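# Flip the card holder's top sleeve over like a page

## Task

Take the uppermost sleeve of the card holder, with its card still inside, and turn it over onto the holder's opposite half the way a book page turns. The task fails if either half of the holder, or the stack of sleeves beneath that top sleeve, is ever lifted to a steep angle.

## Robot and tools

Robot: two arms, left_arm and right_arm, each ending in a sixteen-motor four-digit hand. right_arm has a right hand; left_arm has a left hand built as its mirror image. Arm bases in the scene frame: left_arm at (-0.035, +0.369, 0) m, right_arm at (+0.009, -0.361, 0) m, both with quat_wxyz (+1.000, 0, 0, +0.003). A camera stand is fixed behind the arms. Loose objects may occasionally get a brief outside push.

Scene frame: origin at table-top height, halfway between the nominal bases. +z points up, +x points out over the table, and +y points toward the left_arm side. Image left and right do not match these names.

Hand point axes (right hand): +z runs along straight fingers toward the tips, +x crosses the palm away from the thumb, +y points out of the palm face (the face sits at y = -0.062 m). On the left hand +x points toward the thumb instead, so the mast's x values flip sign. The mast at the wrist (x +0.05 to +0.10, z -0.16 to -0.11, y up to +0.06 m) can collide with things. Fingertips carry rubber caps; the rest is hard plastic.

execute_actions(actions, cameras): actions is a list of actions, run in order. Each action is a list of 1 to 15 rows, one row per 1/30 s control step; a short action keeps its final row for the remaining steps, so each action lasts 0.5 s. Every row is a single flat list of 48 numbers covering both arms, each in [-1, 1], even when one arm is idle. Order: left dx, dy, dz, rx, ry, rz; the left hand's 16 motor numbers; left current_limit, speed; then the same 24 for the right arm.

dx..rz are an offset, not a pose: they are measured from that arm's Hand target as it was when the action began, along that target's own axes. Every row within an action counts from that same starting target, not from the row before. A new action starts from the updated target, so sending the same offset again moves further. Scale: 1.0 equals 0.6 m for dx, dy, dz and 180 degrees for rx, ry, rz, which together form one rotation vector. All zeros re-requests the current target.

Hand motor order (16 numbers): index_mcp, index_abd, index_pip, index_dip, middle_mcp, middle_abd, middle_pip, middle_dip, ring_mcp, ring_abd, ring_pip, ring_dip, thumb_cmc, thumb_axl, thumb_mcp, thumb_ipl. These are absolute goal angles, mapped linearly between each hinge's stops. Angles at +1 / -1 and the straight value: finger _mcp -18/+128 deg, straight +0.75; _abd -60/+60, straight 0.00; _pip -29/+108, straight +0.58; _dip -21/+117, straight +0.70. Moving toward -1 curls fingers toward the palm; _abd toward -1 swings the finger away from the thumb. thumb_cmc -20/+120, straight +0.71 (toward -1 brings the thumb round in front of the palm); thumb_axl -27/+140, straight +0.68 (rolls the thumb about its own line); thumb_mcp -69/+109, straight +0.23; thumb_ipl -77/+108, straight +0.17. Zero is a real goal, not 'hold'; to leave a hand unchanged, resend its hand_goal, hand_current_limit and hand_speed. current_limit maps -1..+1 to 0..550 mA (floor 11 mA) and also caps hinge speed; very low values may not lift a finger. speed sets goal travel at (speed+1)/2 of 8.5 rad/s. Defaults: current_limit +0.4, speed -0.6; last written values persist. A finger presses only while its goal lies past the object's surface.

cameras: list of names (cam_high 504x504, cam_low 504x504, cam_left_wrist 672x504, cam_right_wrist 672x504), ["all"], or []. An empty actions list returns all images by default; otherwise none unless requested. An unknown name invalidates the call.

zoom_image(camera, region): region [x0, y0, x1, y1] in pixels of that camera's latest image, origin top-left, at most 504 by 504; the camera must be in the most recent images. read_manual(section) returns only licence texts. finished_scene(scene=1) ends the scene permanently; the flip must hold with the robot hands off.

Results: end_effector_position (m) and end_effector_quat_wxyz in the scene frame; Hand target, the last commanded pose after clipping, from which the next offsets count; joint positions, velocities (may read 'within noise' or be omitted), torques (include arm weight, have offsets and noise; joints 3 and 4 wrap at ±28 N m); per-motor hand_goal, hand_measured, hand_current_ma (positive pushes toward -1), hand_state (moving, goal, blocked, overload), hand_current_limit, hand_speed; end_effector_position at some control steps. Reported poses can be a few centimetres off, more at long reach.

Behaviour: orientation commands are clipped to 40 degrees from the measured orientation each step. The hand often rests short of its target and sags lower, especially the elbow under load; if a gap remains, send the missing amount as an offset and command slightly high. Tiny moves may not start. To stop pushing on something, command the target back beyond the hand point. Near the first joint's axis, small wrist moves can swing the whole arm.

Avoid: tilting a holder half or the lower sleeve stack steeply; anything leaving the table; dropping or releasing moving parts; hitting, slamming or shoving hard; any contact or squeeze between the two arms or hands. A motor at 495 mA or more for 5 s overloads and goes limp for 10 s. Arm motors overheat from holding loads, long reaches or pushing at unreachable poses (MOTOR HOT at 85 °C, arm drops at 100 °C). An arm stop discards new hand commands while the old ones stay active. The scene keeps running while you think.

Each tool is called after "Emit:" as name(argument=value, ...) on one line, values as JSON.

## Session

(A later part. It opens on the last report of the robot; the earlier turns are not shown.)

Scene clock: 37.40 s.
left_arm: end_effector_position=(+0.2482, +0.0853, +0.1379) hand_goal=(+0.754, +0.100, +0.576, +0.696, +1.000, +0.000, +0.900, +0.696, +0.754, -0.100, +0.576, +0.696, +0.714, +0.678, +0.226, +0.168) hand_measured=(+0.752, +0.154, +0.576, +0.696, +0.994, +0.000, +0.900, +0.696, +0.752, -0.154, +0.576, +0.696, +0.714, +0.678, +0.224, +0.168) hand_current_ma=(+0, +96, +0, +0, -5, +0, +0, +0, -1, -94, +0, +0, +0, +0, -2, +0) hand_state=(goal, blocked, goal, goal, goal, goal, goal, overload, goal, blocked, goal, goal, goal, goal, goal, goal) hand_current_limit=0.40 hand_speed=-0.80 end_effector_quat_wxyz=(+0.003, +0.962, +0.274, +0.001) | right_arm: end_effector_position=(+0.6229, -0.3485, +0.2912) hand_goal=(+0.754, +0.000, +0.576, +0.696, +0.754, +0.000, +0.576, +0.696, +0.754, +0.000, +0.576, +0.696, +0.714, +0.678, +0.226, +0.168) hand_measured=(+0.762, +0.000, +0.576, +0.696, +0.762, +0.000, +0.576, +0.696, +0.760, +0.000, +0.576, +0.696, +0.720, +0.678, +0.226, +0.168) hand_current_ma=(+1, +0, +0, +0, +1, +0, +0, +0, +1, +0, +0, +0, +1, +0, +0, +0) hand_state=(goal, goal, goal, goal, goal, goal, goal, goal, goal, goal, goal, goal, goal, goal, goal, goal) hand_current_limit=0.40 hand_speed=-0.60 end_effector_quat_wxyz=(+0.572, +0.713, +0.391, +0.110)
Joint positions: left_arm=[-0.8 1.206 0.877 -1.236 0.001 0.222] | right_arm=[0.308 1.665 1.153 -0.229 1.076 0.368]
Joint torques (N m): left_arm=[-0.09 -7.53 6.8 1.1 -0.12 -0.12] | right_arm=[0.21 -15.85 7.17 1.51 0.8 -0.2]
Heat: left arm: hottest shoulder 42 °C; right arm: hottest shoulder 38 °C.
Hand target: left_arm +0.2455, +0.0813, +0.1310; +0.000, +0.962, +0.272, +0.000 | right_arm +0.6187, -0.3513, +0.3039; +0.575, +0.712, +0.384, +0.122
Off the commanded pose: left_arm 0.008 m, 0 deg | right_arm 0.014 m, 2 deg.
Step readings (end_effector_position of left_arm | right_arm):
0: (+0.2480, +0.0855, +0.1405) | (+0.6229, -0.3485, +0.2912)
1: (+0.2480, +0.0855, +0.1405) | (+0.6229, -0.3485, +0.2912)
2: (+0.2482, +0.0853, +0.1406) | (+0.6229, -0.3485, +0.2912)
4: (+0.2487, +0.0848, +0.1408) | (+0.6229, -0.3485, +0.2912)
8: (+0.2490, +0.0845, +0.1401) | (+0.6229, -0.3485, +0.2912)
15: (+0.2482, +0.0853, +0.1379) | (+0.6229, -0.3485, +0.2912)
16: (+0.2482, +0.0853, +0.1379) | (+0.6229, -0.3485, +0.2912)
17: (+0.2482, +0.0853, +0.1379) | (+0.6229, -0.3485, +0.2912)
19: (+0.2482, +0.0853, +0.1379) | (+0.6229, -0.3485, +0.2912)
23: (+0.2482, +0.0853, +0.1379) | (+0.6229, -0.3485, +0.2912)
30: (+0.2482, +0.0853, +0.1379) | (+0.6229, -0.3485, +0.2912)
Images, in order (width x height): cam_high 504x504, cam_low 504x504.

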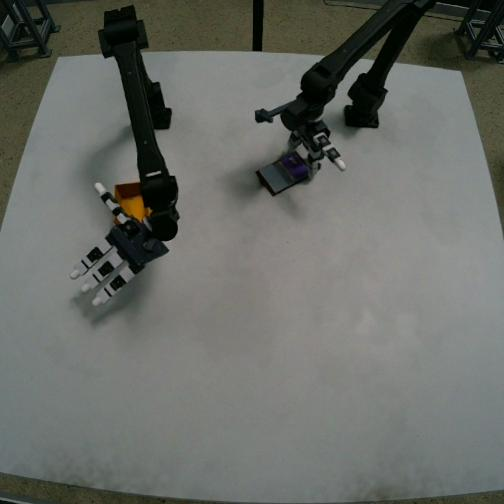

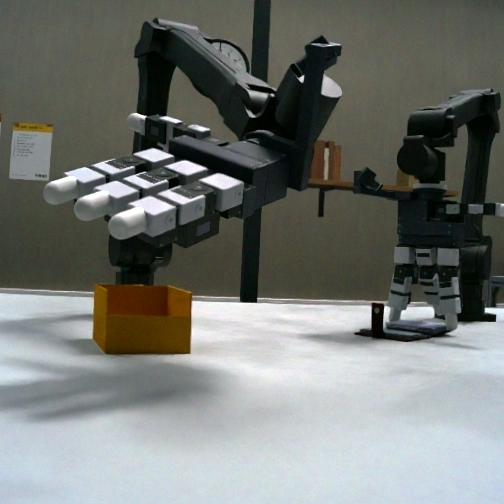

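Emit:
execute_actions(actions=[[[0,0.01,-0.035,0,0,0,0.754,0.09,0.576,0.696,1,0,0.9,0.696,0.754,-0.09,0.576,0.696,0.714,0.678,0.226,0.168,0.4,-0.8,0,0,0,0,0,0,0.754,0,0.576,0.696,0.754,0,0.576,0.696,0.754,0,0.576,0.696,0.714,0.678,0.226,0.168,0.4,-0.6]]], cameras=["cam_low","cam_left_wrist"])

Emit:
zoom_image(camera="cam_low", region=[345, 265, 485, 345])

Emit:
zoom_image(camera="cam_left_wrist", region=[230, 0, 490, 140])

Scene clock: 38.77 s.
left_arm: end_effector_position=(+0.2424, +0.0896, +0.1354) hand_goal=(+0.754, +0.090, +0.576, +0.696, +1.000, +0.000, +0.900, +0.696, +0.754, -0.090, +0.576, +0.696, +0.714, +0.678, +0.226, +0.168) hand_measured=(+0.752, +0.154, +0.576, +0.696, +0.994, +0.000, +0.900, +0.696, +0.752, -0.154, +0.576, +0.696, +0.714, +0.678, +0.224, +0.168) hand_current_ma=(-2, +122, +0, +0, -5, +0, +0, +0, -2, -120, +0, +0, +0, +0, -2, +0) hand_state=(goal, blocked, goal, goal, goal, goal, goal, overload, goal, blocked, goal, goal, goal, goal, goal, goal) hand_current_limit=0.40 hand_speed=-0.80 end_effector_quat_wxyz=(-0.010, +0.962, +0.273, -0.006) | right_arm: end_effector_position=(+0.6229, -0.3485, +0.2912) hand_goal=(+0.754, +0.000, +0.576, +0.696, +0.754, +0.000, +0.576, +0.696, +0.754, +0.000, +0.576, +0.696, +0.714, +0.678, +0.226, +0.168) hand_measured=(+0.762, +0.000, +0.576, +0.696, +0.762, +0.000, +0.576, +0.696, +0.760, +0.000, +0.576, +0.696, +0.720, +0.678, +0.226, +0.168) hand_current_ma=(+1, +0, +0, +0, +1, +0, +0, +0, +1, +0, +0, +0, +1, +0, +0, +0) hand_state=(goal, goal, goal, goal, goal, goal, goal, goal, goal, goal, goal, goal, goal, goal, goal, goal) hand_current_limit=0.40 hand_speed=-0.60 end_effector_quat_wxyz=(+0.572, +0.713, +0.391, +0.110)
Joint positions: left_arm=[-0.804 1.206 0.877 -1.265 0.001 0.22] | right_arm=[0.308 1.665 1.153 -0.229 1.076 0.368]
Joint torques (N m): left_arm=[-0.62 -8.35 10.62 0.17 -0.12 -0.11] | right_arm=[0.03 -15.79 7.17 1.43 0.8 -0.18]
Heat: left arm: hottest shoulder 42 °C; right arm: hottest shoulder 38 °C.
Hand target: left_arm +0.2487, +0.0761, +0.1520; +0.000, +0.962, +0.272, +0.000 | right_arm +0.6187, -0.3513, +0.3039; +0.575, +0.712, +0.384, +0.122
Off the commanded pose: left_arm 0.022 m, 1 deg | right_arm 0.014 m, 2 deg.
Step readings (end_effector_position of left_arm | right_arm):
0: (+0.2482, +0.0853, +0.1379) | (+0.6229, -0.3485, +0.2912)
1: (+0.2482, +0.0853, +0.1379) | (+0.6229, -0.3485, +0.2912)
2: (+0.2482, +0.0853, +0.1379) | (+0.6229, -0.3485, +0.2912)
4: (+0.2474, +0.0860, +0.1375) | (+0.6229, -0.3485, +0.2912)
8: (+0.2439, +0.0883, +0.1361) | (+0.6229, -0.3485, +0.2912)
15: (+0.2424, +0.0895, +0.1354) | (+0.6229, -0.3485, +0.2912)
Images, in order (width x height): cam_low 504x504, cam_left_wrist 672x504.

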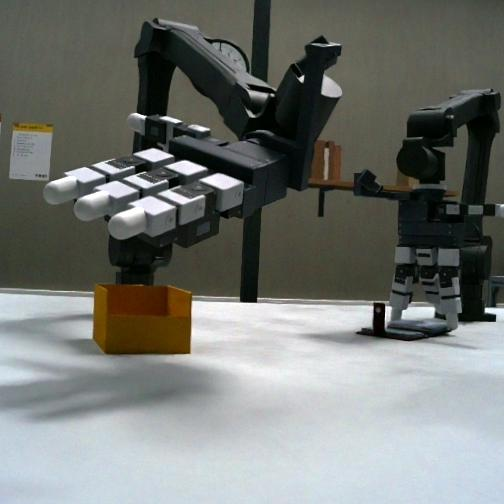

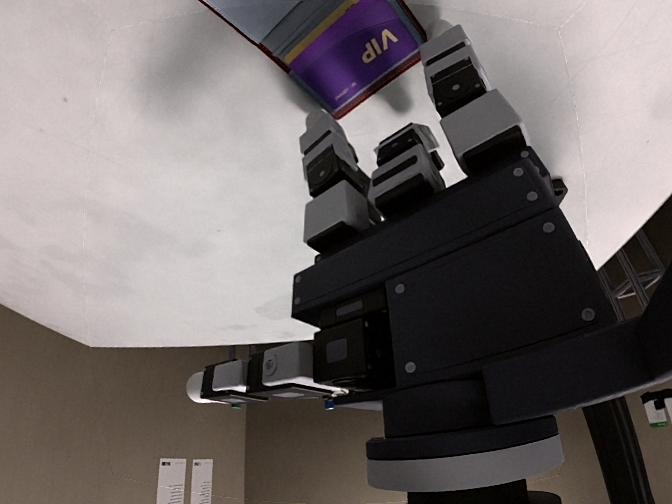

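Scaled by 3.600 from the camera's 504x504 image, which has a finer 720x720 frame.

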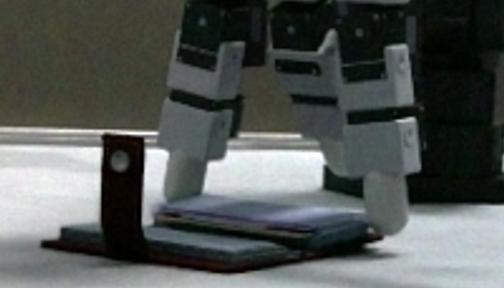

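Scaled by 1.938 from the camera's 672x504 image, which has a finer 960x720 frame.

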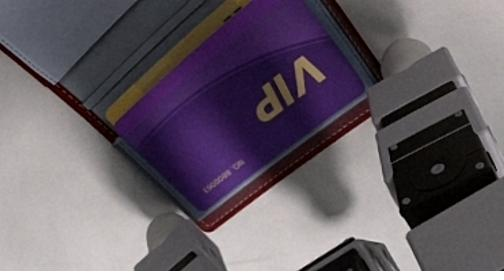

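Emit:
execute_actions(actions=[[[0,0.01,-0.035,0,0,0,0.754,0.09,0.576,0.696,1,0,0.9,0.696,0.754,-0.09,0.576,0.696,0.714,0.678,0.226,0.168,0.4,-0.8,0,0,0,0,0,0,0.754,0,0.576,0.696,0.754,0,0.576,0.696,0.754,0,0.576,0.696,0.714,0.678,0.226,0.168,0.4,-0.6]]], cameras=["cam_low","cam_left_wrist"])

Emit:
zoom_image(camera="cam_low", region=[345, 265, 485, 345])

Emit:
zoom_image(camera="cam_left_wrist", region=[230, 0, 490, 140])

Scene clock: 39.67 s.
left_arm: end_effector_position=(+0.2449, +0.0854, +0.1542) hand_goal=(+0.754, +0.090, +0.576, +0.696, +1.000, +0.000, +0.900, +0.696, +0.754, -0.090, +0.576, +0.696, +0.714, +0.678, +0.226, +0.168) hand_measured=(+0.754, +0.154, +0.576, +0.696, +0.994, +0.000, +0.900, +0.696, +0.752, -0.154, +0.576, +0.696, +0.714, +0.678, +0.224, +0.168) hand_current_ma=(+0, +122, +0, +0, -5, +0, +0, +0, -1, -120, +0, +0, +0, +0, -2, +0) hand_state=(goal, blocked, goal, goal, goal, goal, goal, overload, goal, blocked, goal, goal, goal, goal, goal, goal) hand_current_limit=0.40 hand_speed=-0.80 end_effector_quat_wxyz=(-0.012, +0.962, +0.274, -0.007) | right_arm: end_effector_position=(+0.6229, -0.3485, +0.2912) hand_goal=(+0.754, +0.000, +0.576, +0.696, +0.754, +0.000, +0.576, +0.696, +0.754, +0.000, +0.576, +0.696, +0.714, +0.678, +0.226, +0.168) hand_measured=(+0.762, +0.000, +0.576, +0.696, +0.762, +0.000, +0.576, +0.696, +0.760, +0.000, +0.576, +0.696, +0.720, +0.678, +0.226, +0.168) hand_current_ma=(+1, +0, +0, +0, +1, +0, +0, +0, +1, +0, +0, +0, +1, +0, +0, +0) hand_state=(goal, goal, goal, goal, goal, goal, goal, goal, goal, goal, goal, goal, goal, goal, goal, goal) hand_current_limit=0.40 hand_speed=-0.60 end_effector_quat_wxyz=(+0.572, +0.713, +0.391, +0.110)
Joint positions: left_arm=[-0.807 1.206 0.93 -1.322 0.001 0.216] | right_arm=[0.308 1.665 1.153 -0.229 1.076 0.368]
Joint torques (N m): left_arm=[-0.03 -7.71 10.97 0.09 -0.12 -0.09] | right_arm=[0.15 -15.79 7.16 1.47 0.8 -0.18]
Heat: left arm: hottest shoulder 42 °C; right arm: hottest shoulder 38 °C.
Hand target: left_arm +0.2518, +0.0710, +0.1730; +0.000, +0.962, +0.272, +0.000 | right_arm +0.6187, -0.3513, +0.3039; +0.575, +0.712, +0.384, +0.122
Off the commanded pose: left_arm 0.025 m, 2 deg | right_arm 0.014 m, 2 deg.
Step readings (end_effector_position of left_arm | right_arm):
0: (+0.2423, +0.0897, +0.1354) | (+0.6229, -0.3485, +0.2912)
1: (+0.2423, +0.0897, +0.1355) | (+0.6229, -0.3485, +0.2912)
2: (+0.2418, +0.0902, +0.1360) | (+0.6229, -0.3485, +0.2912)
4: (+0.2414, +0.0903, +0.1395) | (+0.6229, -0.3485, +0.2912)
8: (+0.2436, +0.0870, +0.1499) | (+0.6229, -0.3485, +0.2912)
15: (+0.2449, +0.0853, +0.1542) | (+0.6229, -0.3485, +0.2912)
Images, in order (width x height): cam_low 504x504, cam_left_wrist 672x504.

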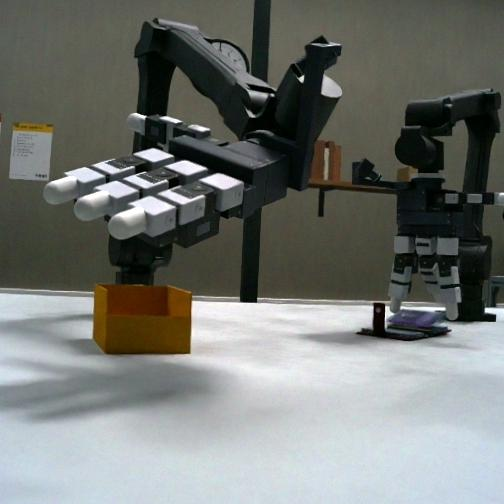

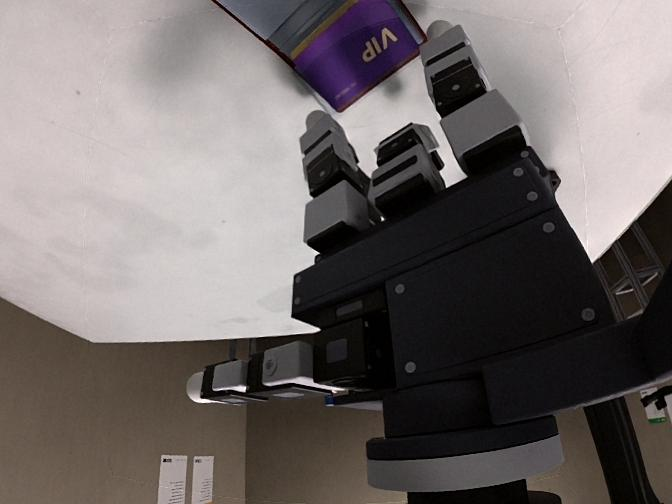

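Scaled by 3.600 from the camera's 504x504 image, which has a finer 720x720 frame.

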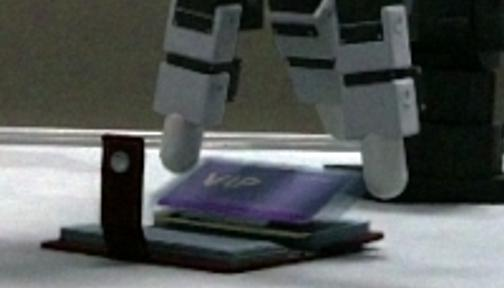

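Scaled by 1.938 from the camera's 672x504 image, which has a finer 960x720 frame.

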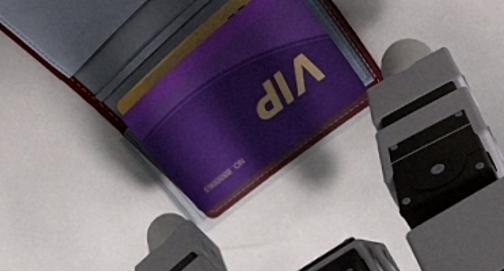

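Emit:
execute_actions(actions=[[[0,0.009,-0.02,0,0,0,0.754,0.09,0.576,0.696,1,0,0.9,0.696,0.754,-0.09,0.576,0.696,0.714,0.678,0.226,0.168,0.4,-0.8,0,0,0,0,0,0,0.754,0,0.576,0.696,0.754,0,0.576,0.696,0.754,0,0.576,0.696,0.714,0.678,0.226,0.168,0.4,-0.6]],[[0,0.015,-0.018,0,0,0,0.754,0.09,0.576,0.696,1,0,0.9,0.696,0.754,-0.09,0.576,0.696,0.714,0.678,0.226,0.168,0.4,-0.8,0,0,0,0,0,0,0.754,0,0.576,0.696,0.754,0,0.576,0.696,0.754,0,0.576,0.696,0.714,0.678,0.226,0.168,0.4,-0.6]]], cameras=["cam_low","cam_left_wrist"])

Emit:
zoom_image(camera="cam_low", region=[345, 265, 485, 345])

Emit:
zoom_image(camera="cam_left_wrist", region=[230, 0, 490, 140])

Scene clock: 41.70 s.
left_arm: end_effector_position=(+0.2521, +0.0734, +0.1779) hand_goal=(+0.754, +0.090, +0.576, +0.696, +1.000, +0.000, +0.900, +0.696, +0.754, -0.090, +0.576, +0.696, +0.714, +0.678, +0.226, +0.168) hand_measured=(+0.752, +0.154, +0.576, +0.696, +0.994, +0.000, +0.900, +0.696, +0.754, -0.154, +0.576, +0.696, +0.714, +0.678, +0.224, +0.168) hand_current_ma=(+0, +120, +0, +0, -5, +0, +0, +0, +0, -120, +0, +0, +0, +0, -2, +0) hand_state=(goal, blocked, goal, goal, goal, goal, goal, overload, goal, blocked, goal, goal, goal, goal, goal, goal) hand_current_limit=0.40 hand_speed=-0.80 end_effector_quat_wxyz=(-0.012, +0.962, +0.273, -0.007) | right_arm: end_effector_position=(+0.6229, -0.3485, +0.2912) hand_goal=(+0.754, +0.000, +0.576, +0.696, +0.754, +0.000, +0.576, +0.696, +0.754, +0.000, +0.576, +0.696, +0.714, +0.678, +0.226, +0.168) hand_measured=(+0.762, +0.000, +0.576, +0.696, +0.762, +0.000, +0.576, +0.696, +0.760, +0.000, +0.576, +0.696, +0.720, +0.678, +0.226, +0.168) hand_current_ma=(+1, +0, +0, +0, +1, +0, +0, +0, +1, +0, +0, +0, +1, +0, +0, +0) hand_state=(goal, goal, goal, goal, goal, goal, goal, goal, goal, goal, goal, goal, goal, goal, goal, goal) hand_current_limit=0.40 hand_speed=-0.60 end_effector_quat_wxyz=(+0.572, +0.713, +0.391, +0.110)
Joint positions: left_arm=[-0.817 1.227 1.01 -1.381 0.001 0.208] | right_arm=[0.308 1.665 1.153 -0.229 1.076 0.368]
Joint torques (N m): left_arm=[0.15 -8.12 11.12 0.12 -0.09 -0.14] | right_arm=[0.21 -15.62 7.15 1.43 0.79 -0.17]
Heat: left arm: hottest shoulder 42 °C; right arm: hottest shoulder 38 °C.
Hand target: left_arm +0.2592, +0.0588, +0.1957; +0.000, +0.962, +0.272, +0.000 | right_arm +0.6187, -0.3513, +0.3039; +0.575, +0.712, +0.384, +0.122
Off the commanded pose: left_arm 0.024 m, 2 deg | right_arm 0.014 m, 2 deg.
Step readings (end_effector_position of left_arm | right_arm):
0: (+0.2448, +0.0855, +0.1542) | (+0.6229, -0.3485, +0.2912)
1: (+0.2448, +0.0855, +0.1542) | (+0.6229, -0.3485, +0.2912)
2: (+0.2446, +0.0857, +0.1547) | (+0.6229, -0.3485, +0.2912)
4: (+0.2446, +0.0854, +0.1572) | (+0.6229, -0.3485, +0.2912)
8: (+0.2467, +0.0822, +0.1654) | (+0.6229, -0.3485, +0.2912)
15: (+0.2475, +0.0810, +0.1679) | (+0.6229, -0.3485, +0.2912)
16: (+0.2475, +0.0809, +0.1677) | (+0.6229, -0.3485, +0.2912)
17: (+0.2474, +0.0809, +0.1679) | (+0.6229, -0.3485, +0.2912)
19: (+0.2482, +0.0796, +0.1695) | (+0.6229, -0.3485, +0.2912)
23: (+0.2513, +0.0751, +0.1759) | (+0.6229, -0.3485, +0.2912)
30: (+0.2522, +0.0731, +0.1787) | (+0.6229, -0.3485, +0.2912)
Images, in order (width x height): cam_low 504x504, cam_left_wrist 672x504.

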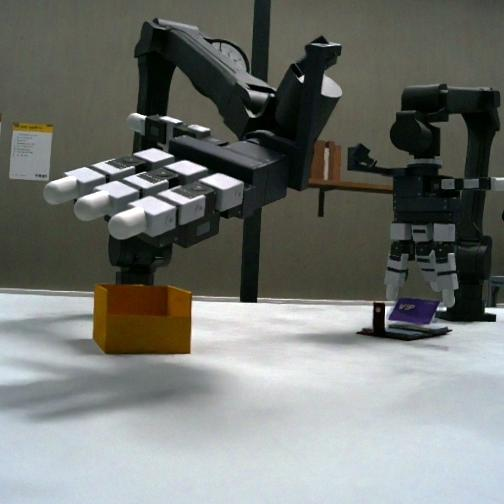

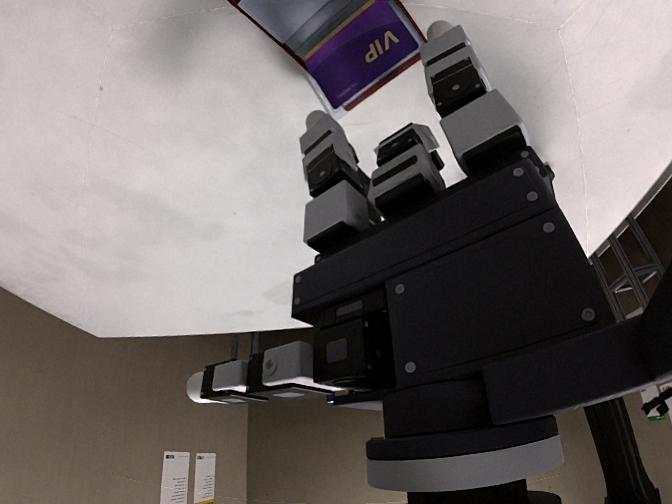

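Scaled by 3.600 from the camera's 504x504 image, which has a finer 720x720 frame.

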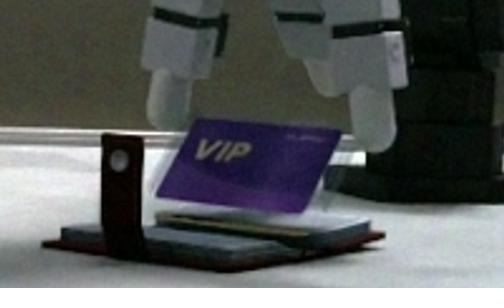

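Scaled by 1.938 from the camera's 672x504 image, which has a finer 960x720 frame.

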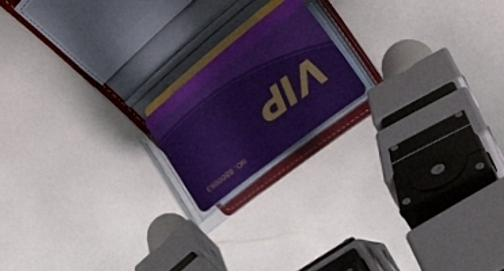

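Emit:
execute_actions(actions=[[[0,0.02,-0.0150,0,0,0,0.754,0.09,0.576,0.696,1,0,0.9,0.696,0.754,-0.09,0.576,0.696,0.714,0.678,0.226,0.168,0.4,-0.8,0,0,0,0,0,0,0.754,0,0.576,0.696,0.754,0,0.576,0.696,0.754,0,0.576,0.696,0.714,0.678,0.226,0.168,0.4,-0.6]]], cameras=["cam_low","cam_high","cam_left_wrist"])

Scene clock: 43.20 s.
left_arm: end_effector_position=(+0.2586, +0.0631, +0.1870) hand_goal=(+0.754, +0.090, +0.576, +0.696, +1.000, +0.000, +0.900, +0.696, +0.754, -0.090, +0.576, +0.696, +0.714, +0.678, +0.226, +0.168) hand_measured=(+0.752, +0.154, +0.576, +0.696, +0.994, +0.000, +0.900, +0.696, +0.754, -0.154, +0.576, +0.696, +0.714, +0.678, +0.224, +0.168) hand_current_ma=(+0, +119, +0, +0, -5, +0, +0, +0, +0, -120, +0, +0, +0, +0, -2, +0) hand_state=(goal, blocked, goal, goal, goal, goal, goal, overload, goal, blocked, goal, goal, goal, goal, goal, goal) hand_current_limit=0.40 hand_speed=-0.80 end_effector_quat_wxyz=(-0.012, +0.962, +0.273, -0.006) | right_arm: end_effector_position=(+0.6229, -0.3485, +0.2912) hand_goal=(+0.754, +0.000, +0.576, +0.696, +0.754, +0.000, +0.576, +0.696, +0.754, +0.000, +0.576, +0.696, +0.714, +0.678, +0.226, +0.168) hand_measured=(+0.762, +0.000, +0.576, +0.696, +0.762, +0.000, +0.576, +0.696, +0.760, +0.000, +0.576, +0.696, +0.720, +0.678, +0.226, +0.168) hand_current_ma=(+1, +0, +0, +0, +1, +0, +0, +0, +1, +0, +0, +0, +1, +0, +0, +0) hand_state=(goal, goal, goal, goal, goal, goal, goal, goal, goal, goal, goal, goal, goal, goal, goal, goal) hand_current_limit=0.40 hand_speed=-0.60 end_effector_quat_wxyz=(+0.572, +0.713, +0.391, +0.110)
Joint positions: left_arm=[-0.824 1.254 1.057 -1.4 0.001 0.201] | right_arm=[0.308 1.665 1.153 -0.229 1.076 0.368]
Joint torques (N m): left_arm=[-0.32 -9.05 11.26 0.09 -0.09 -0.14] | right_arm=[0.09 -15.79 7.13 1.44 0.8 -0.19]
Heat: left arm: hottest shoulder 42 °C; right arm: hottest shoulder 38 °C.
Hand target: left_arm +0.2656, +0.0486, +0.2048; +0.000, +0.962, +0.272, +0.000 | right_arm +0.6187, -0.3513, +0.3039; +0.575, +0.712, +0.384, +0.122
Off the commanded pose: left_arm 0.024 m, 2 deg | right_arm 0.014 m, 2 deg.
Step readings (end_effector_position of left_arm | right_arm):
0: (+0.2521, +0.0734, +0.1779) | (+0.6229, -0.3485, +0.2912)
1: (+0.2522, +0.0733, +0.1780) | (+0.6229, -0.3485, +0.2912)
2: (+0.2524, +0.0731, +0.1783) | (+0.6229, -0.3485, +0.2912)
4: (+0.2537, +0.0710, +0.1801) | (+0.6229, -0.3485, +0.2912)
8: (+0.2577, +0.0649, +0.1857) | (+0.6229, -0.3485, +0.2912)
15: (+0.2587, +0.0629, +0.1874) | (+0.6229, -0.3485, +0.2912)
Images, in order (width x height): cam_high 504x504, cam_low 504x504, cam_left_wrist 672x504.

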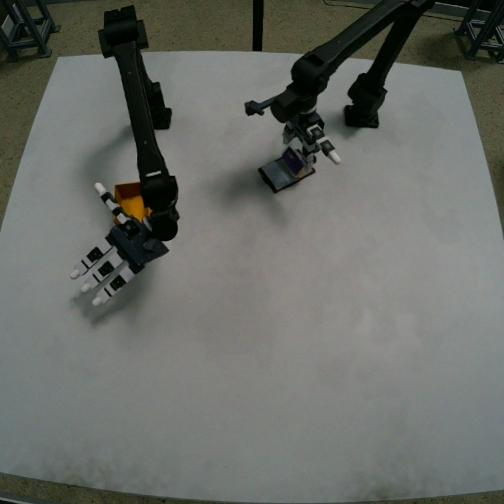

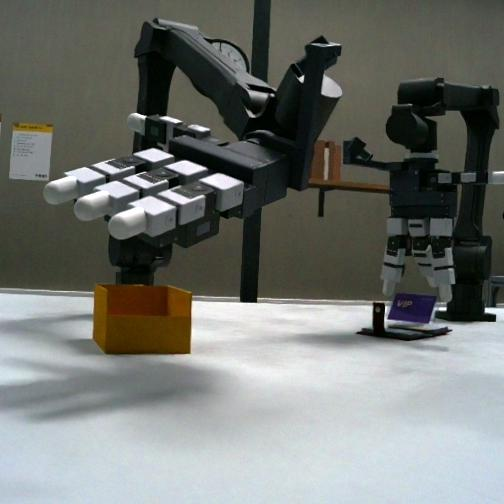

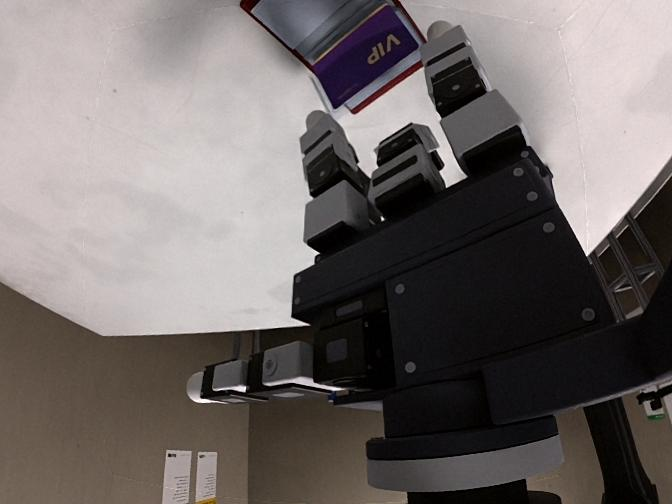

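Emit:
zoom_image(camera="cam_low", region=[345, 265, 485, 345])

Emit:
execute_actions(actions=[[[0,0.021,-0.009,0,0,0,0.754,0.09,0.576,0.696,1,0,0.9,0.696,0.754,-0.09,0.576,0.696,0.714,0.678,0.226,0.168,0.4,-0.8,0,0,0,0,0,0,0.754,0,0.576,0.696,0.754,0,0.576,0.696,0.754,0,0.576,0.696,0.714,0.678,0.226,0.168,0.4,-0.6]]], cameras=["cam_low","cam_left_wrist"])

Emit:
zoom_image(camera="cam_low", region=[345, 265, 485, 345])

Scaled by 3.600 from the camera's 504x504 image, which has a finer 720x720 frame.

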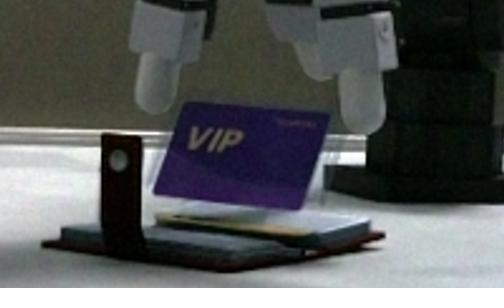

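Scene clock: 44.20 s.
left_arm: end_effector_position=(+0.2654, +0.0526, +0.1926) hand_goal=(+0.754, +0.090, +0.576, +0.696, +1.000, +0.000, +0.900, +0.696, +0.754, -0.090, +0.576, +0.696, +0.714, +0.678, +0.226, +0.168) hand_measured=(+0.752, +0.154, +0.576, +0.696, +0.994, +0.000, +0.900, +0.696, +0.754, -0.154, +0.576, +0.696, +0.714, +0.678, +0.224, +0.168) hand_current_ma=(+0, +119, +0, +0, -5, +0, +0, +0, +0, -120, +0, +0, +0, +0, -2, +0) hand_state=(goal, blocked, goal, goal, goal, goal, goal, overload, goal, blocked, goal, goal, goal, goal, goal, goal) hand_current_limit=0.40 hand_speed=-0.80 end_effector_quat_wxyz=(-0.012, +0.962, +0.273, -0.006) | right_arm: end_effector_position=(+0.6229, -0.3485, +0.2912) hand_goal=(+0.754, +0.000, +0.576, +0.696, +0.754, +0.000, +0.576, +0.696, +0.754, +0.000, +0.576, +0.696, +0.714, +0.678, +0.226, +0.168) hand_measured=(+0.762, +0.000, +0.576, +0.696, +0.762, +0.000, +0.576, +0.696, +0.760, +0.000, +0.576, +0.696, +0.720, +0.678, +0.226, +0.168) hand_current_ma=(+1, +0, +0, +0, +1, +0, +0, +0, +1, +0, +0, +0, +1, +0, +0, +0) hand_state=(goal, goal, goal, goal, goal, goal, goal, goal, goal, goal, goal, goal, goal, goal, goal, goal) hand_current_limit=0.40 hand_speed=-0.60 end_effector_quat_wxyz=(+0.572, +0.713, +0.391, +0.110)
Joint positions: left_arm=[-0.83 1.284 1.098 -1.411 0.001 0.195] | right_arm=[0.308 1.665 1.153 -0.229 1.076 0.368]
Joint torques (N m): left_arm=[-0.09 -8.76 11.23 -0.01 -0.09 -0.13] | right_arm=[0.15 -15.79 7.16 1.43 0.8 -0.19]
Heat: left arm: hottest shoulder 42 °C; right arm: hottest shoulder 38 °C.
Hand target: left_arm +0.2722, +0.0379, +0.2101; +0.000, +0.962, +0.272, +0.000 | right_arm +0.6187, -0.3513, +0.3039; +0.575, +0.712, +0.384, +0.122
Off the commanded pose: left_arm 0.024 m, 2 deg | right_arm 0.014 m, 2 deg.
Step readings (end_effector_position of left_arm | right_arm):
0: (+0.2586, +0.0631, +0.1870) | (+0.6229, -0.3485, +0.2912)
1: (+0.2587, +0.0631, +0.1870) | (+0.6229, -0.3485, +0.2912)
2: (+0.2589, +0.0629, +0.1872) | (+0.6229, -0.3485, +0.2912)
4: (+0.2604, +0.0605, +0.1883) | (+0.6229, -0.3485, +0.2912)
8: (+0.2646, +0.0541, +0.1921) | (+0.6229, -0.3485, +0.2912)
15: (+0.2654, +0.0524, +0.1929) | (+0.6229, -0.3485, +0.2912)
Images, in order (width x height): cam_low 504x504, cam_left_wrist 672x504.

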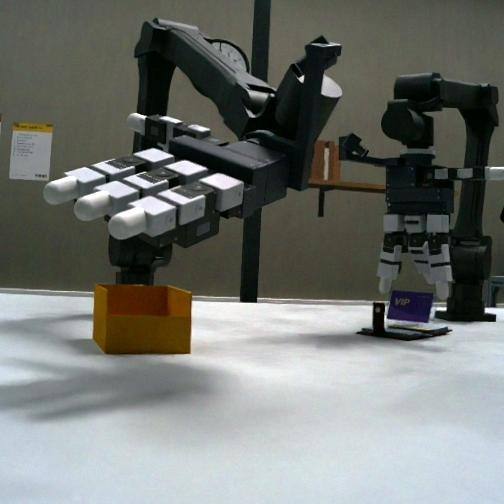

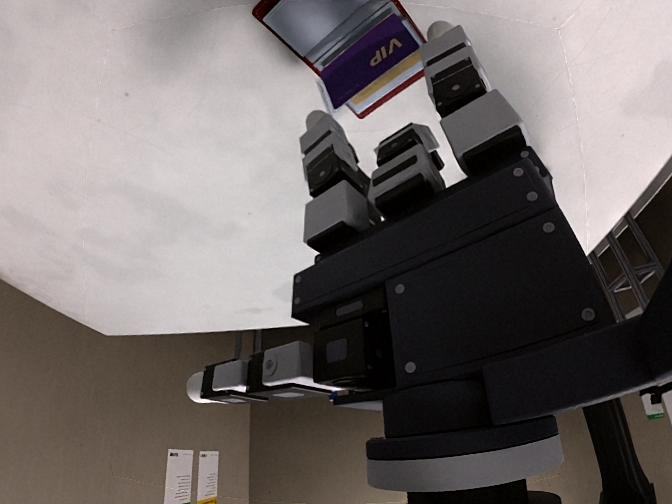

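Scaled by 3.600 from the camera's 504x504 image, which has a finer 720x720 frame.

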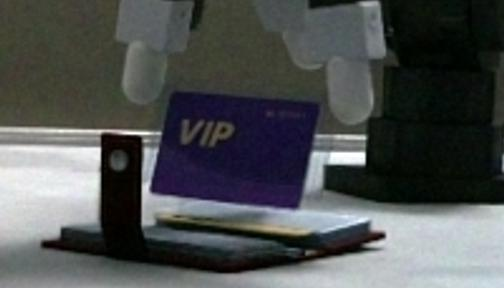

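Emit:
execute_actions(actions=[[[0,0.0245,-0.004,0,0,0,0.754,0.09,0.576,0.696,1,0,0.9,0.696,0.754,-0.09,0.576,0.696,0.714,0.678,0.226,0.168,0.4,-0.8,0,0,0,0,0,0,0.754,0,0.576,0.696,0.754,0,0.576,0.696,0.754,0,0.576,0.696,0.714,0.678,0.226,0.168,0.4,-0.6]]], cameras=["cam_low","cam_left_wrist"])

Emit:
zoom_image(camera="cam_low", region=[345, 265, 485, 345])

Scene clock: 45.43 s.
left_arm: end_effector_position=(+0.2735, +0.0402, +0.1957) hand_goal=(+0.754, +0.090, +0.576, +0.696, +1.000, +0.000, +0.900, +0.696, +0.754, -0.090, +0.576, +0.696, +0.714, +0.678, +0.226, +0.168) hand_measured=(+0.752, +0.152, +0.576, +0.696, +0.994, +0.000, +0.900, +0.696, +0.754, -0.154, +0.576, +0.696, +0.714, +0.678, +0.224, +0.168) hand_current_ma=(+0, +117, +0, +0, -5, +0, +0, +0, +0, -120, +0, +0, +0, +0, -2, +0) hand_state=(goal, blocked, goal, goal, goal, goal, goal, overload, goal, blocked, goal, goal, goal, goal, goal, goal) hand_current_limit=0.40 hand_speed=-0.80 end_effector_quat_wxyz=(-0.011, +0.962, +0.273, -0.006) | right_arm: end_effector_position=(+0.6229, -0.3485, +0.2912) hand_goal=(+0.754, +0.000, +0.576, +0.696, +0.754, +0.000, +0.576, +0.696, +0.754, +0.000, +0.576, +0.696, +0.714, +0.678, +0.226, +0.168) hand_measured=(+0.762, +0.000, +0.576, +0.696, +0.762, +0.000, +0.576, +0.696, +0.760, +0.000, +0.576, +0.696, +0.720, +0.678, +0.226, +0.168) hand_current_ma=(+1, +0, +0, +0, +1, +0, +0, +0, +1, +0, +0, +0, +1, +0, +0, +0) hand_state=(goal, goal, goal, goal, goal, goal, goal, goal, goal, goal, goal, goal, goal, goal, goal, goal) hand_current_limit=0.40 hand_speed=-0.60 end_effector_quat_wxyz=(+0.572, +0.713, +0.391, +0.110)
Joint positions: left_arm=[-0.837 1.321 1.139 -1.415 0.001 0.188] | right_arm=[0.308 1.665 1.153 -0.229 1.076 0.368]
Joint torques (N m): left_arm=[-0.09 -10.17 11.32 0.02 -0.1 -0.13] | right_arm=[0.38 -15.91 7.16 1.43 0.8 -0.17]
Heat: left arm: hottest shoulder 42 °C; right arm: hottest shoulder 38 °C.
Hand target: left_arm +0.2799, +0.0254, +0.2125; +0.000, +0.962, +0.272, +0.000 | right_arm +0.6187, -0.3513, +0.3039; +0.575, +0.712, +0.384, +0.122
Off the commanded pose: left_arm 0.023 m, 1 deg | right_arm 0.014 m, 2 deg.
Step readings (end_effector_position of left_arm | right_arm):
0: (+0.2654, +0.0526, +0.1926) | (+0.6229, -0.3485, +0.2912)
1: (+0.2655, +0.0525, +0.1928) | (+0.6229, -0.3485, +0.2912)
2: (+0.2658, +0.0522, +0.1928) | (+0.6229, -0.3485, +0.2912)
4: (+0.2677, +0.0494, +0.1935) | (+0.6229, -0.3485, +0.2912)
8: (+0.2722, +0.0417, +0.1956) | (+0.6229, -0.3485, +0.2912)
15: (+0.2735, +0.0402, +0.1957) | (+0.6229, -0.3485, +0.2912)
Images, in order (width x height): cam_low 504x504, cam_left_wrist 672x504.

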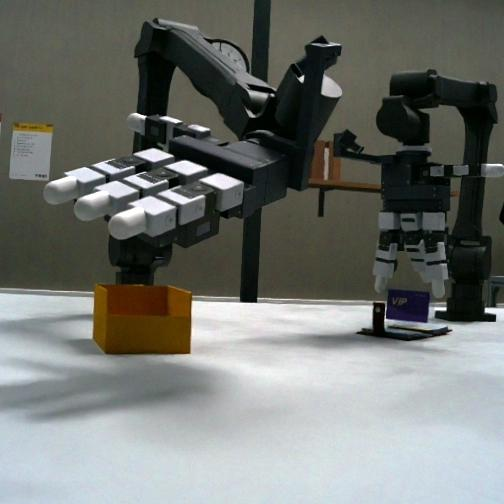

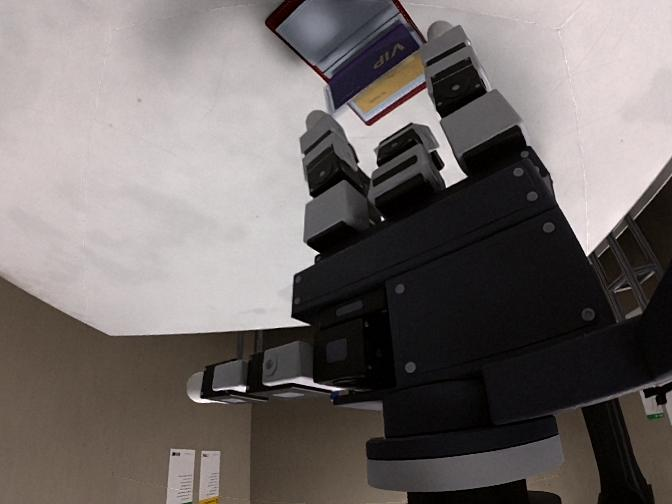

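Scaled by 3.600 from the camera's 504x504 image, which has a finer 720x720 frame.

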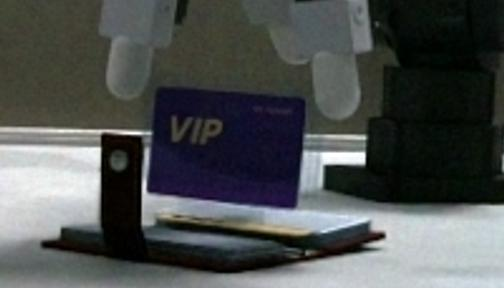

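Emit:
execute_actions(actions=[[[0,0.0265,0.006,0,0,0,0.754,0.09,0.576,0.696,1,0,0.9,0.696,0.754,-0.09,0.576,0.696,0.714,0.678,0.226,0.168,0.4,-0.8,0,0,0,0,0,0,0.754,0,0.576,0.696,0.754,0,0.576,0.696,0.754,0,0.576,0.696,0.714,0.678,0.226,0.168,0.4,-0.6]]], cameras=["cam_low","cam_left_wrist"])

Emit:
zoom_image(camera="cam_low", region=[345, 265, 485, 345])

Scene clock: 46.53 s.
left_arm: end_effector_position=(+0.2816, +0.0282, +0.1948) hand_goal=(+0.754, +0.090, +0.576, +0.696, +1.000, +0.000, +0.900, +0.696, +0.754, -0.090, +0.576, +0.696, +0.714, +0.678, +0.226, +0.168) hand_measured=(+0.752, +0.152, +0.576, +0.696, +0.994, +0.000, +0.900, +0.696, +0.754, -0.154, +0.576, +0.696, +0.714, +0.678, +0.224, +0.168) hand_current_ma=(+0, +117, +0, +0, -5, +0, +0, +0, +0, -120, +0, +0, +0, +0, -2, +0) hand_state=(goal, blocked, goal, goal, goal, goal, goal, overload, goal, blocked, goal, goal, goal, goal, goal, goal) hand_current_limit=0.40 hand_speed=-0.80 end_effector_quat_wxyz=(-0.013, +0.962, +0.273, -0.007) | right_arm: end_effector_position=(+0.6229, -0.3485, +0.2912) hand_goal=(+0.754, +0.000, +0.576, +0.696, +0.754, +0.000, +0.576, +0.696, +0.754, +0.000, +0.576, +0.696, +0.714, +0.678, +0.226, +0.168) hand_measured=(+0.762, +0.000, +0.576, +0.696, +0.762, +0.000, +0.576, +0.696, +0.760, +0.000, +0.576, +0.696, +0.720, +0.678, +0.226, +0.168) hand_current_ma=(+1, +0, +0, +0, +1, +0, +0, +0, +1, +0, +0, +0, +1, +0, +0, +0) hand_state=(goal, goal, goal, goal, goal, goal, goal, goal, goal, goal, goal, goal, goal, goal, goal, goal) hand_current_limit=0.40 hand_speed=-0.60 end_effector_quat_wxyz=(+0.572, +0.713, +0.391, +0.110)
Joint positions: left_arm=[-0.843 1.361 1.176 -1.415 0.001 0.181] | right_arm=[0.308 1.665 1.153 -0.229 1.076 0.368]
Joint torques (N m): left_arm=[0.26 -10.52 10.99 0.54 -0.14 -0.11] | right_arm=[0.15 -15.79 7.15 1.5 0.8 -0.19]
Heat: left arm: hottest shoulder 42 °C; right arm: hottest shoulder 38 °C.
Hand target: left_arm +0.2881, +0.0117, +0.2089; +0.000, +0.962, +0.272, +0.000 | right_arm +0.6187, -0.3513, +0.3039; +0.575, +0.712, +0.384, +0.122
Off the commanded pose: left_arm 0.023 m, 2 deg | right_arm 0.014 m, 2 deg.
Step readings (end_effector_position of left_arm | right_arm):
0: (+0.2735, +0.0402, +0.1957) | (+0.6229, -0.3485, +0.2912)
1: (+0.2735, +0.0400, +0.1957) | (+0.6229, -0.3485, +0.2912)
2: (+0.2739, +0.0396, +0.1958) | (+0.6229, -0.3485, +0.2912)
4: (+0.2758, +0.0365, +0.1958) | (+0.6229, -0.3485, +0.2912)
8: (+0.2802, +0.0296, +0.1952) | (+0.6229, -0.3485, +0.2912)
15: (+0.2815, +0.0282, +0.1948) | (+0.6229, -0.3485, +0.2912)
Images, in order (width x height): cam_low 504x504, cam_left_wrist 672x504.

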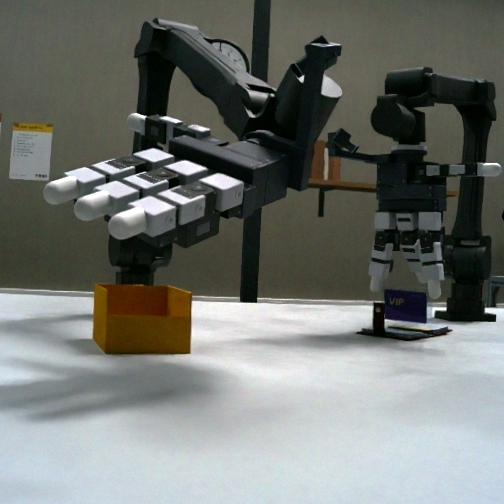

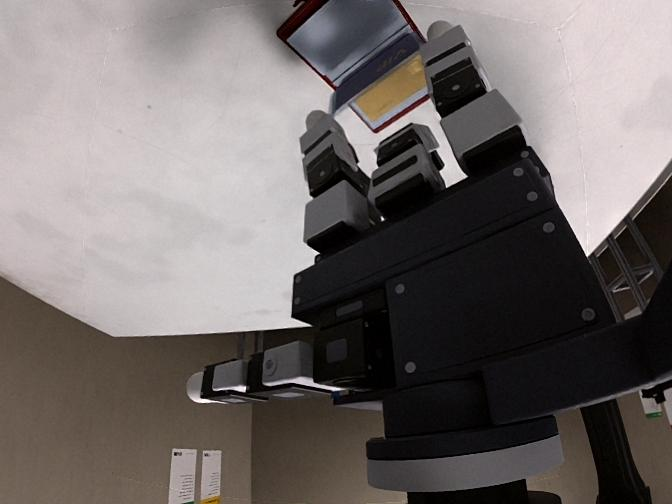

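Scaled by 3.600 from the camera's 504x504 image, which has a finer 720x720 frame.

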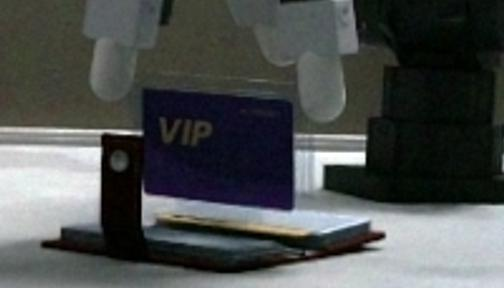

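Emit:
execute_actions(actions=[[[0,0.024,0.016,0,0,0,0.754,0.09,0.576,0.696,1,0,0.9,0.696,0.754,-0.09,0.576,0.696,0.714,0.678,0.226,0.168,0.4,-0.8,0,0,0,0,0,0,0.754,0,0.576,0.696,0.754,0,0.576,0.696,0.754,0,0.576,0.696,0.714,0.678,0.226,0.168,0.4,-0.6]]], cameras=["cam_low","cam_left_wrist"])

Emit:
zoom_image(camera="cam_low", region=[345, 265, 485, 345])

Scene clock: 47.53 s.
left_arm: end_effector_position=(+0.2890, +0.0159, +0.1884) hand_goal=(+0.754, +0.090, +0.576, +0.696, +1.000, +0.000, +0.900, +0.696, +0.754, -0.090, +0.576, +0.696, +0.714, +0.678, +0.226, +0.168) hand_measured=(+0.750, +0.152, +0.576, +0.696, +0.994, +0.000, +0.900, +0.696, +0.748, -0.154, +0.574, +0.696, +0.714, +0.678, +0.224, +0.168) hand_current_ma=(-3, +117, +0, +0, -5, +0, +0, +0, -6, -120, -1, +0, +0, +0, -2, +0) hand_state=(goal, blocked, goal, goal, goal, goal, goal, overload, goal, blocked, goal, goal, goal, goal, goal, goal) hand_current_limit=0.40 hand_speed=-0.80 end_effector_quat_wxyz=(-0.013, +0.962, +0.274, -0.007) | right_arm: end_effector_position=(+0.6229, -0.3485, +0.2912) hand_goal=(+0.754, +0.000, +0.576, +0.696, +0.754, +0.000, +0.576, +0.696, +0.754, +0.000, +0.576, +0.696, +0.714, +0.678, +0.226, +0.168) hand_measured=(+0.762, +0.000, +0.576, +0.696, +0.762, +0.000, +0.576, +0.696, +0.760, +0.000, +0.576, +0.696, +0.720, +0.678, +0.226, +0.168) hand_current_ma=(+1, +0, +0, +0, +1, +0, +0, +0, +1, +0, +0, +0, +1, +0, +0, +0) hand_state=(goal, goal, goal, goal, goal, goal, goal, goal, goal, goal, goal, goal, goal, goal, goal, goal) hand_current_limit=0.40 hand_speed=-0.60 end_effector_quat_wxyz=(+0.572, +0.713, +0.391, +0.110)
Joint positions: left_arm=[-0.85 1.401 1.198 -1.397 0.001 0.174] | right_arm=[0.308 1.665 1.153 -0.229 1.076 0.368]
Joint torques (N m): left_arm=[-0.26 -10.23 10.4 0.88 -0.08 -0.14] | right_arm=[0.26 -15.74 7.16 1.44 0.8 -0.17]
Heat: left arm: hottest shoulder 42 °C; right arm: hottest shoulder 38 °C.
Hand target: left_arm +0.2957, -0.0005, +0.1993; +0.000, +0.962, +0.272, +0.000 | right_arm +0.6187, -0.3513, +0.3039; +0.575, +0.712, +0.384, +0.122
Off the commanded pose: left_arm 0.021 m, 2 deg | right_arm 0.014 m, 2 deg.
Step readings (end_effector_position of left_arm | right_arm):
0: (+0.2816, +0.0282, +0.1948) | (+0.6229, -0.3485, +0.2912)
1: (+0.2816, +0.0282, +0.1948) | (+0.6229, -0.3485, +0.2912)
2: (+0.2818, +0.0278, +0.1946) | (+0.6229, -0.3485, +0.2912)
4: (+0.2833, +0.0256, +0.1941) | (+0.6229, -0.3485, +0.2912)
8: (+0.2880, +0.0184, +0.1916) | (+0.6229, -0.3485, +0.2912)
15: (+0.2890, +0.0159, +0.1884) | (+0.6229, -0.3485, +0.2912)
Images, in order (width x height): cam_low 504x504, cam_left_wrist 672x504.

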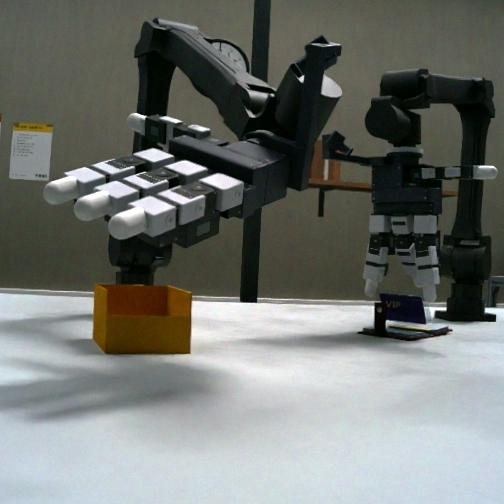

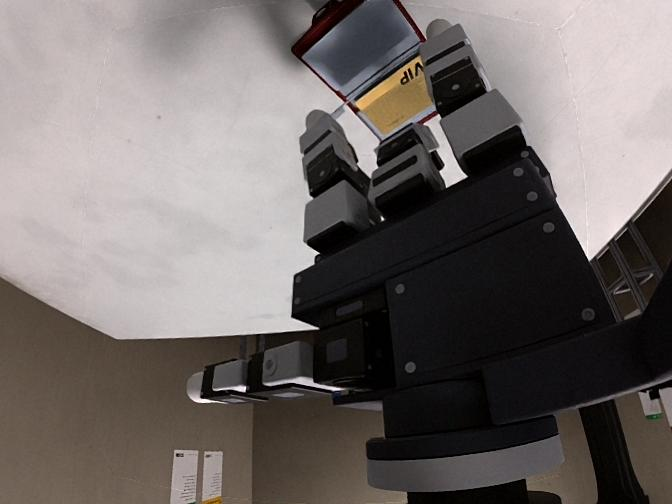

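Scaled by 3.600 from the camera's 504x504 image, which has a finer 720x720 frame.

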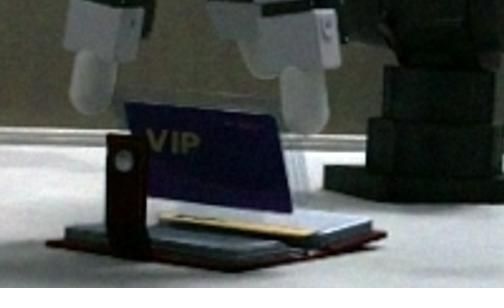

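Emit:
execute_actions(actions=[[[0,0.0185,0.0225,0,0,0,0.754,0.09,0.576,0.696,1,0,0.9,0.696,0.754,-0.09,0.576,0.696,0.714,0.678,0.226,0.168,0.4,-0.8,0,0,0,0,0,0,0.754,0,0.576,0.696,0.754,0,0.576,0.696,0.754,0,0.576,0.696,0.714,0.678,0.226,0.168,0.4,-0.6]]], cameras=["cam_low","cam_left_wrist"])

Emit:
zoom_image(camera="cam_low", region=[345, 265, 485, 345])

Scene clock: 48.60 s.
left_arm: end_effector_position=(+0.2939, +0.0074, +0.1714) hand_goal=(+0.754, +0.090, +0.576, +0.696, +1.000, +0.000, +0.900, +0.696, +0.754, -0.090, +0.576, +0.696, +0.714, +0.678, +0.226, +0.168) hand_measured=(+0.750, +0.152, +0.576, +0.696, +0.994, +0.000, +0.900, +0.696, +0.748, -0.154, +0.574, +0.696, +0.714, +0.678, +0.224, +0.168) hand_current_ma=(-3, +117, +0, +0, -5, +0, +0, +0, -6, -120, -1, +0, +0, +0, -2, +0) hand_state=(goal, blocked, goal, goal, goal, goal, goal, overload, goal, blocked, goal, goal, goal, goal, goal, goal) hand_current_limit=0.40 hand_speed=-0.80 end_effector_quat_wxyz=(-0.018, +0.962, +0.273, -0.009) | right_arm: end_effector_position=(+0.6229, -0.3485, +0.2912) hand_goal=(+0.754, +0.000, +0.576, +0.696, +0.754, +0.000, +0.576, +0.696, +0.754, +0.000, +0.576, +0.696, +0.714, +0.678, +0.226, +0.168) hand_measured=(+0.762, +0.000, +0.576, +0.696, +0.762, +0.000, +0.576, +0.696, +0.760, +0.000, +0.576, +0.696, +0.720, +0.678, +0.226, +0.168) hand_current_ma=(+1, +0, +0, +0, +1, +0, +0, +0, +1, +0, +0, +0, +1, +0, +0, +0) hand_state=(goal, goal, goal, goal, goal, goal, goal, goal, goal, goal, goal, goal, goal, goal, goal, goal) hand_current_limit=0.40 hand_speed=-0.60 end_effector_quat_wxyz=(+0.572, +0.713, +0.391, +0.110)
Joint positions: left_arm=[-0.855 1.443 1.198 -1.367 0.001 0.169] | right_arm=[0.308 1.665 1.153 -0.229 1.076 0.368]
Joint torques (N m): left_arm=[-0.15 -12.28 10.5 0.87 -0.11 -0.12] | right_arm=[0.03 -15.79 7.17 1.39 0.8 -0.18]
Heat: left arm: hottest shoulder 42 °C; right arm: hottest shoulder 38 °C.
Hand target: left_arm +0.3014, -0.0100, +0.1859; +0.000, +0.962, +0.272, +0.000 | right_arm +0.6187, -0.3513, +0.3039; +0.575, +0.712, +0.384, +0.122
Off the commanded pose: left_arm 0.024 m, 2 deg | right_arm 0.014 m, 2 deg.
Step readings (end_effector_position of left_arm | right_arm):
0: (+0.2891, +0.0160, +0.1884) | (+0.6229, -0.3485, +0.2912)
1: (+0.2892, +0.0158, +0.1885) | (+0.6229, -0.3485, +0.2912)
2: (+0.2896, +0.0152, +0.1882) | (+0.6229, -0.3485, +0.2912)
4: (+0.2911, +0.0131, +0.1863) | (+0.6229, -0.3485, +0.2912)
8: (+0.2933, +0.0086, +0.1778) | (+0.6229, -0.3485, +0.2912)
15: (+0.2939, +0.0074, +0.1714) | (+0.6229, -0.3485, +0.2912)
Images, in order (width x height): cam_low 504x504, cam_left_wrist 672x504.

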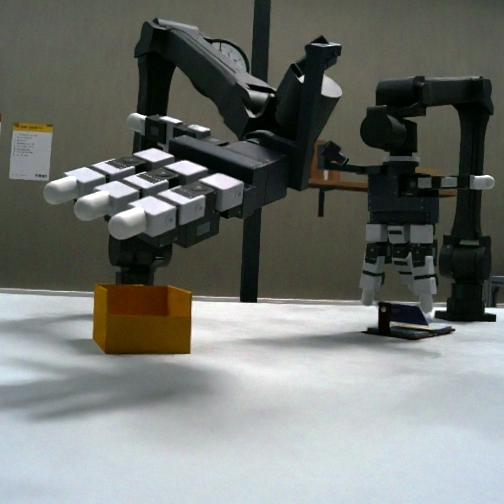

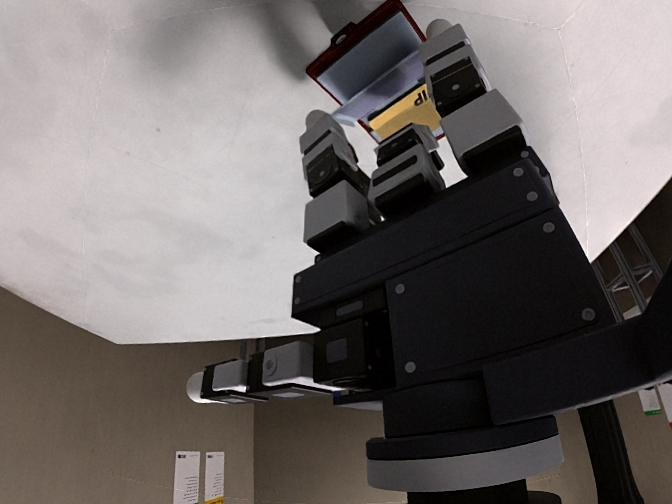

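Scaled by 3.600 from the camera's 504x504 image, which has a finer 720x720 frame.

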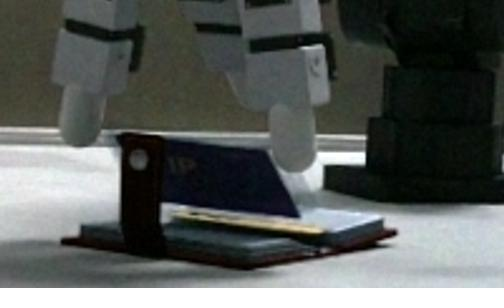

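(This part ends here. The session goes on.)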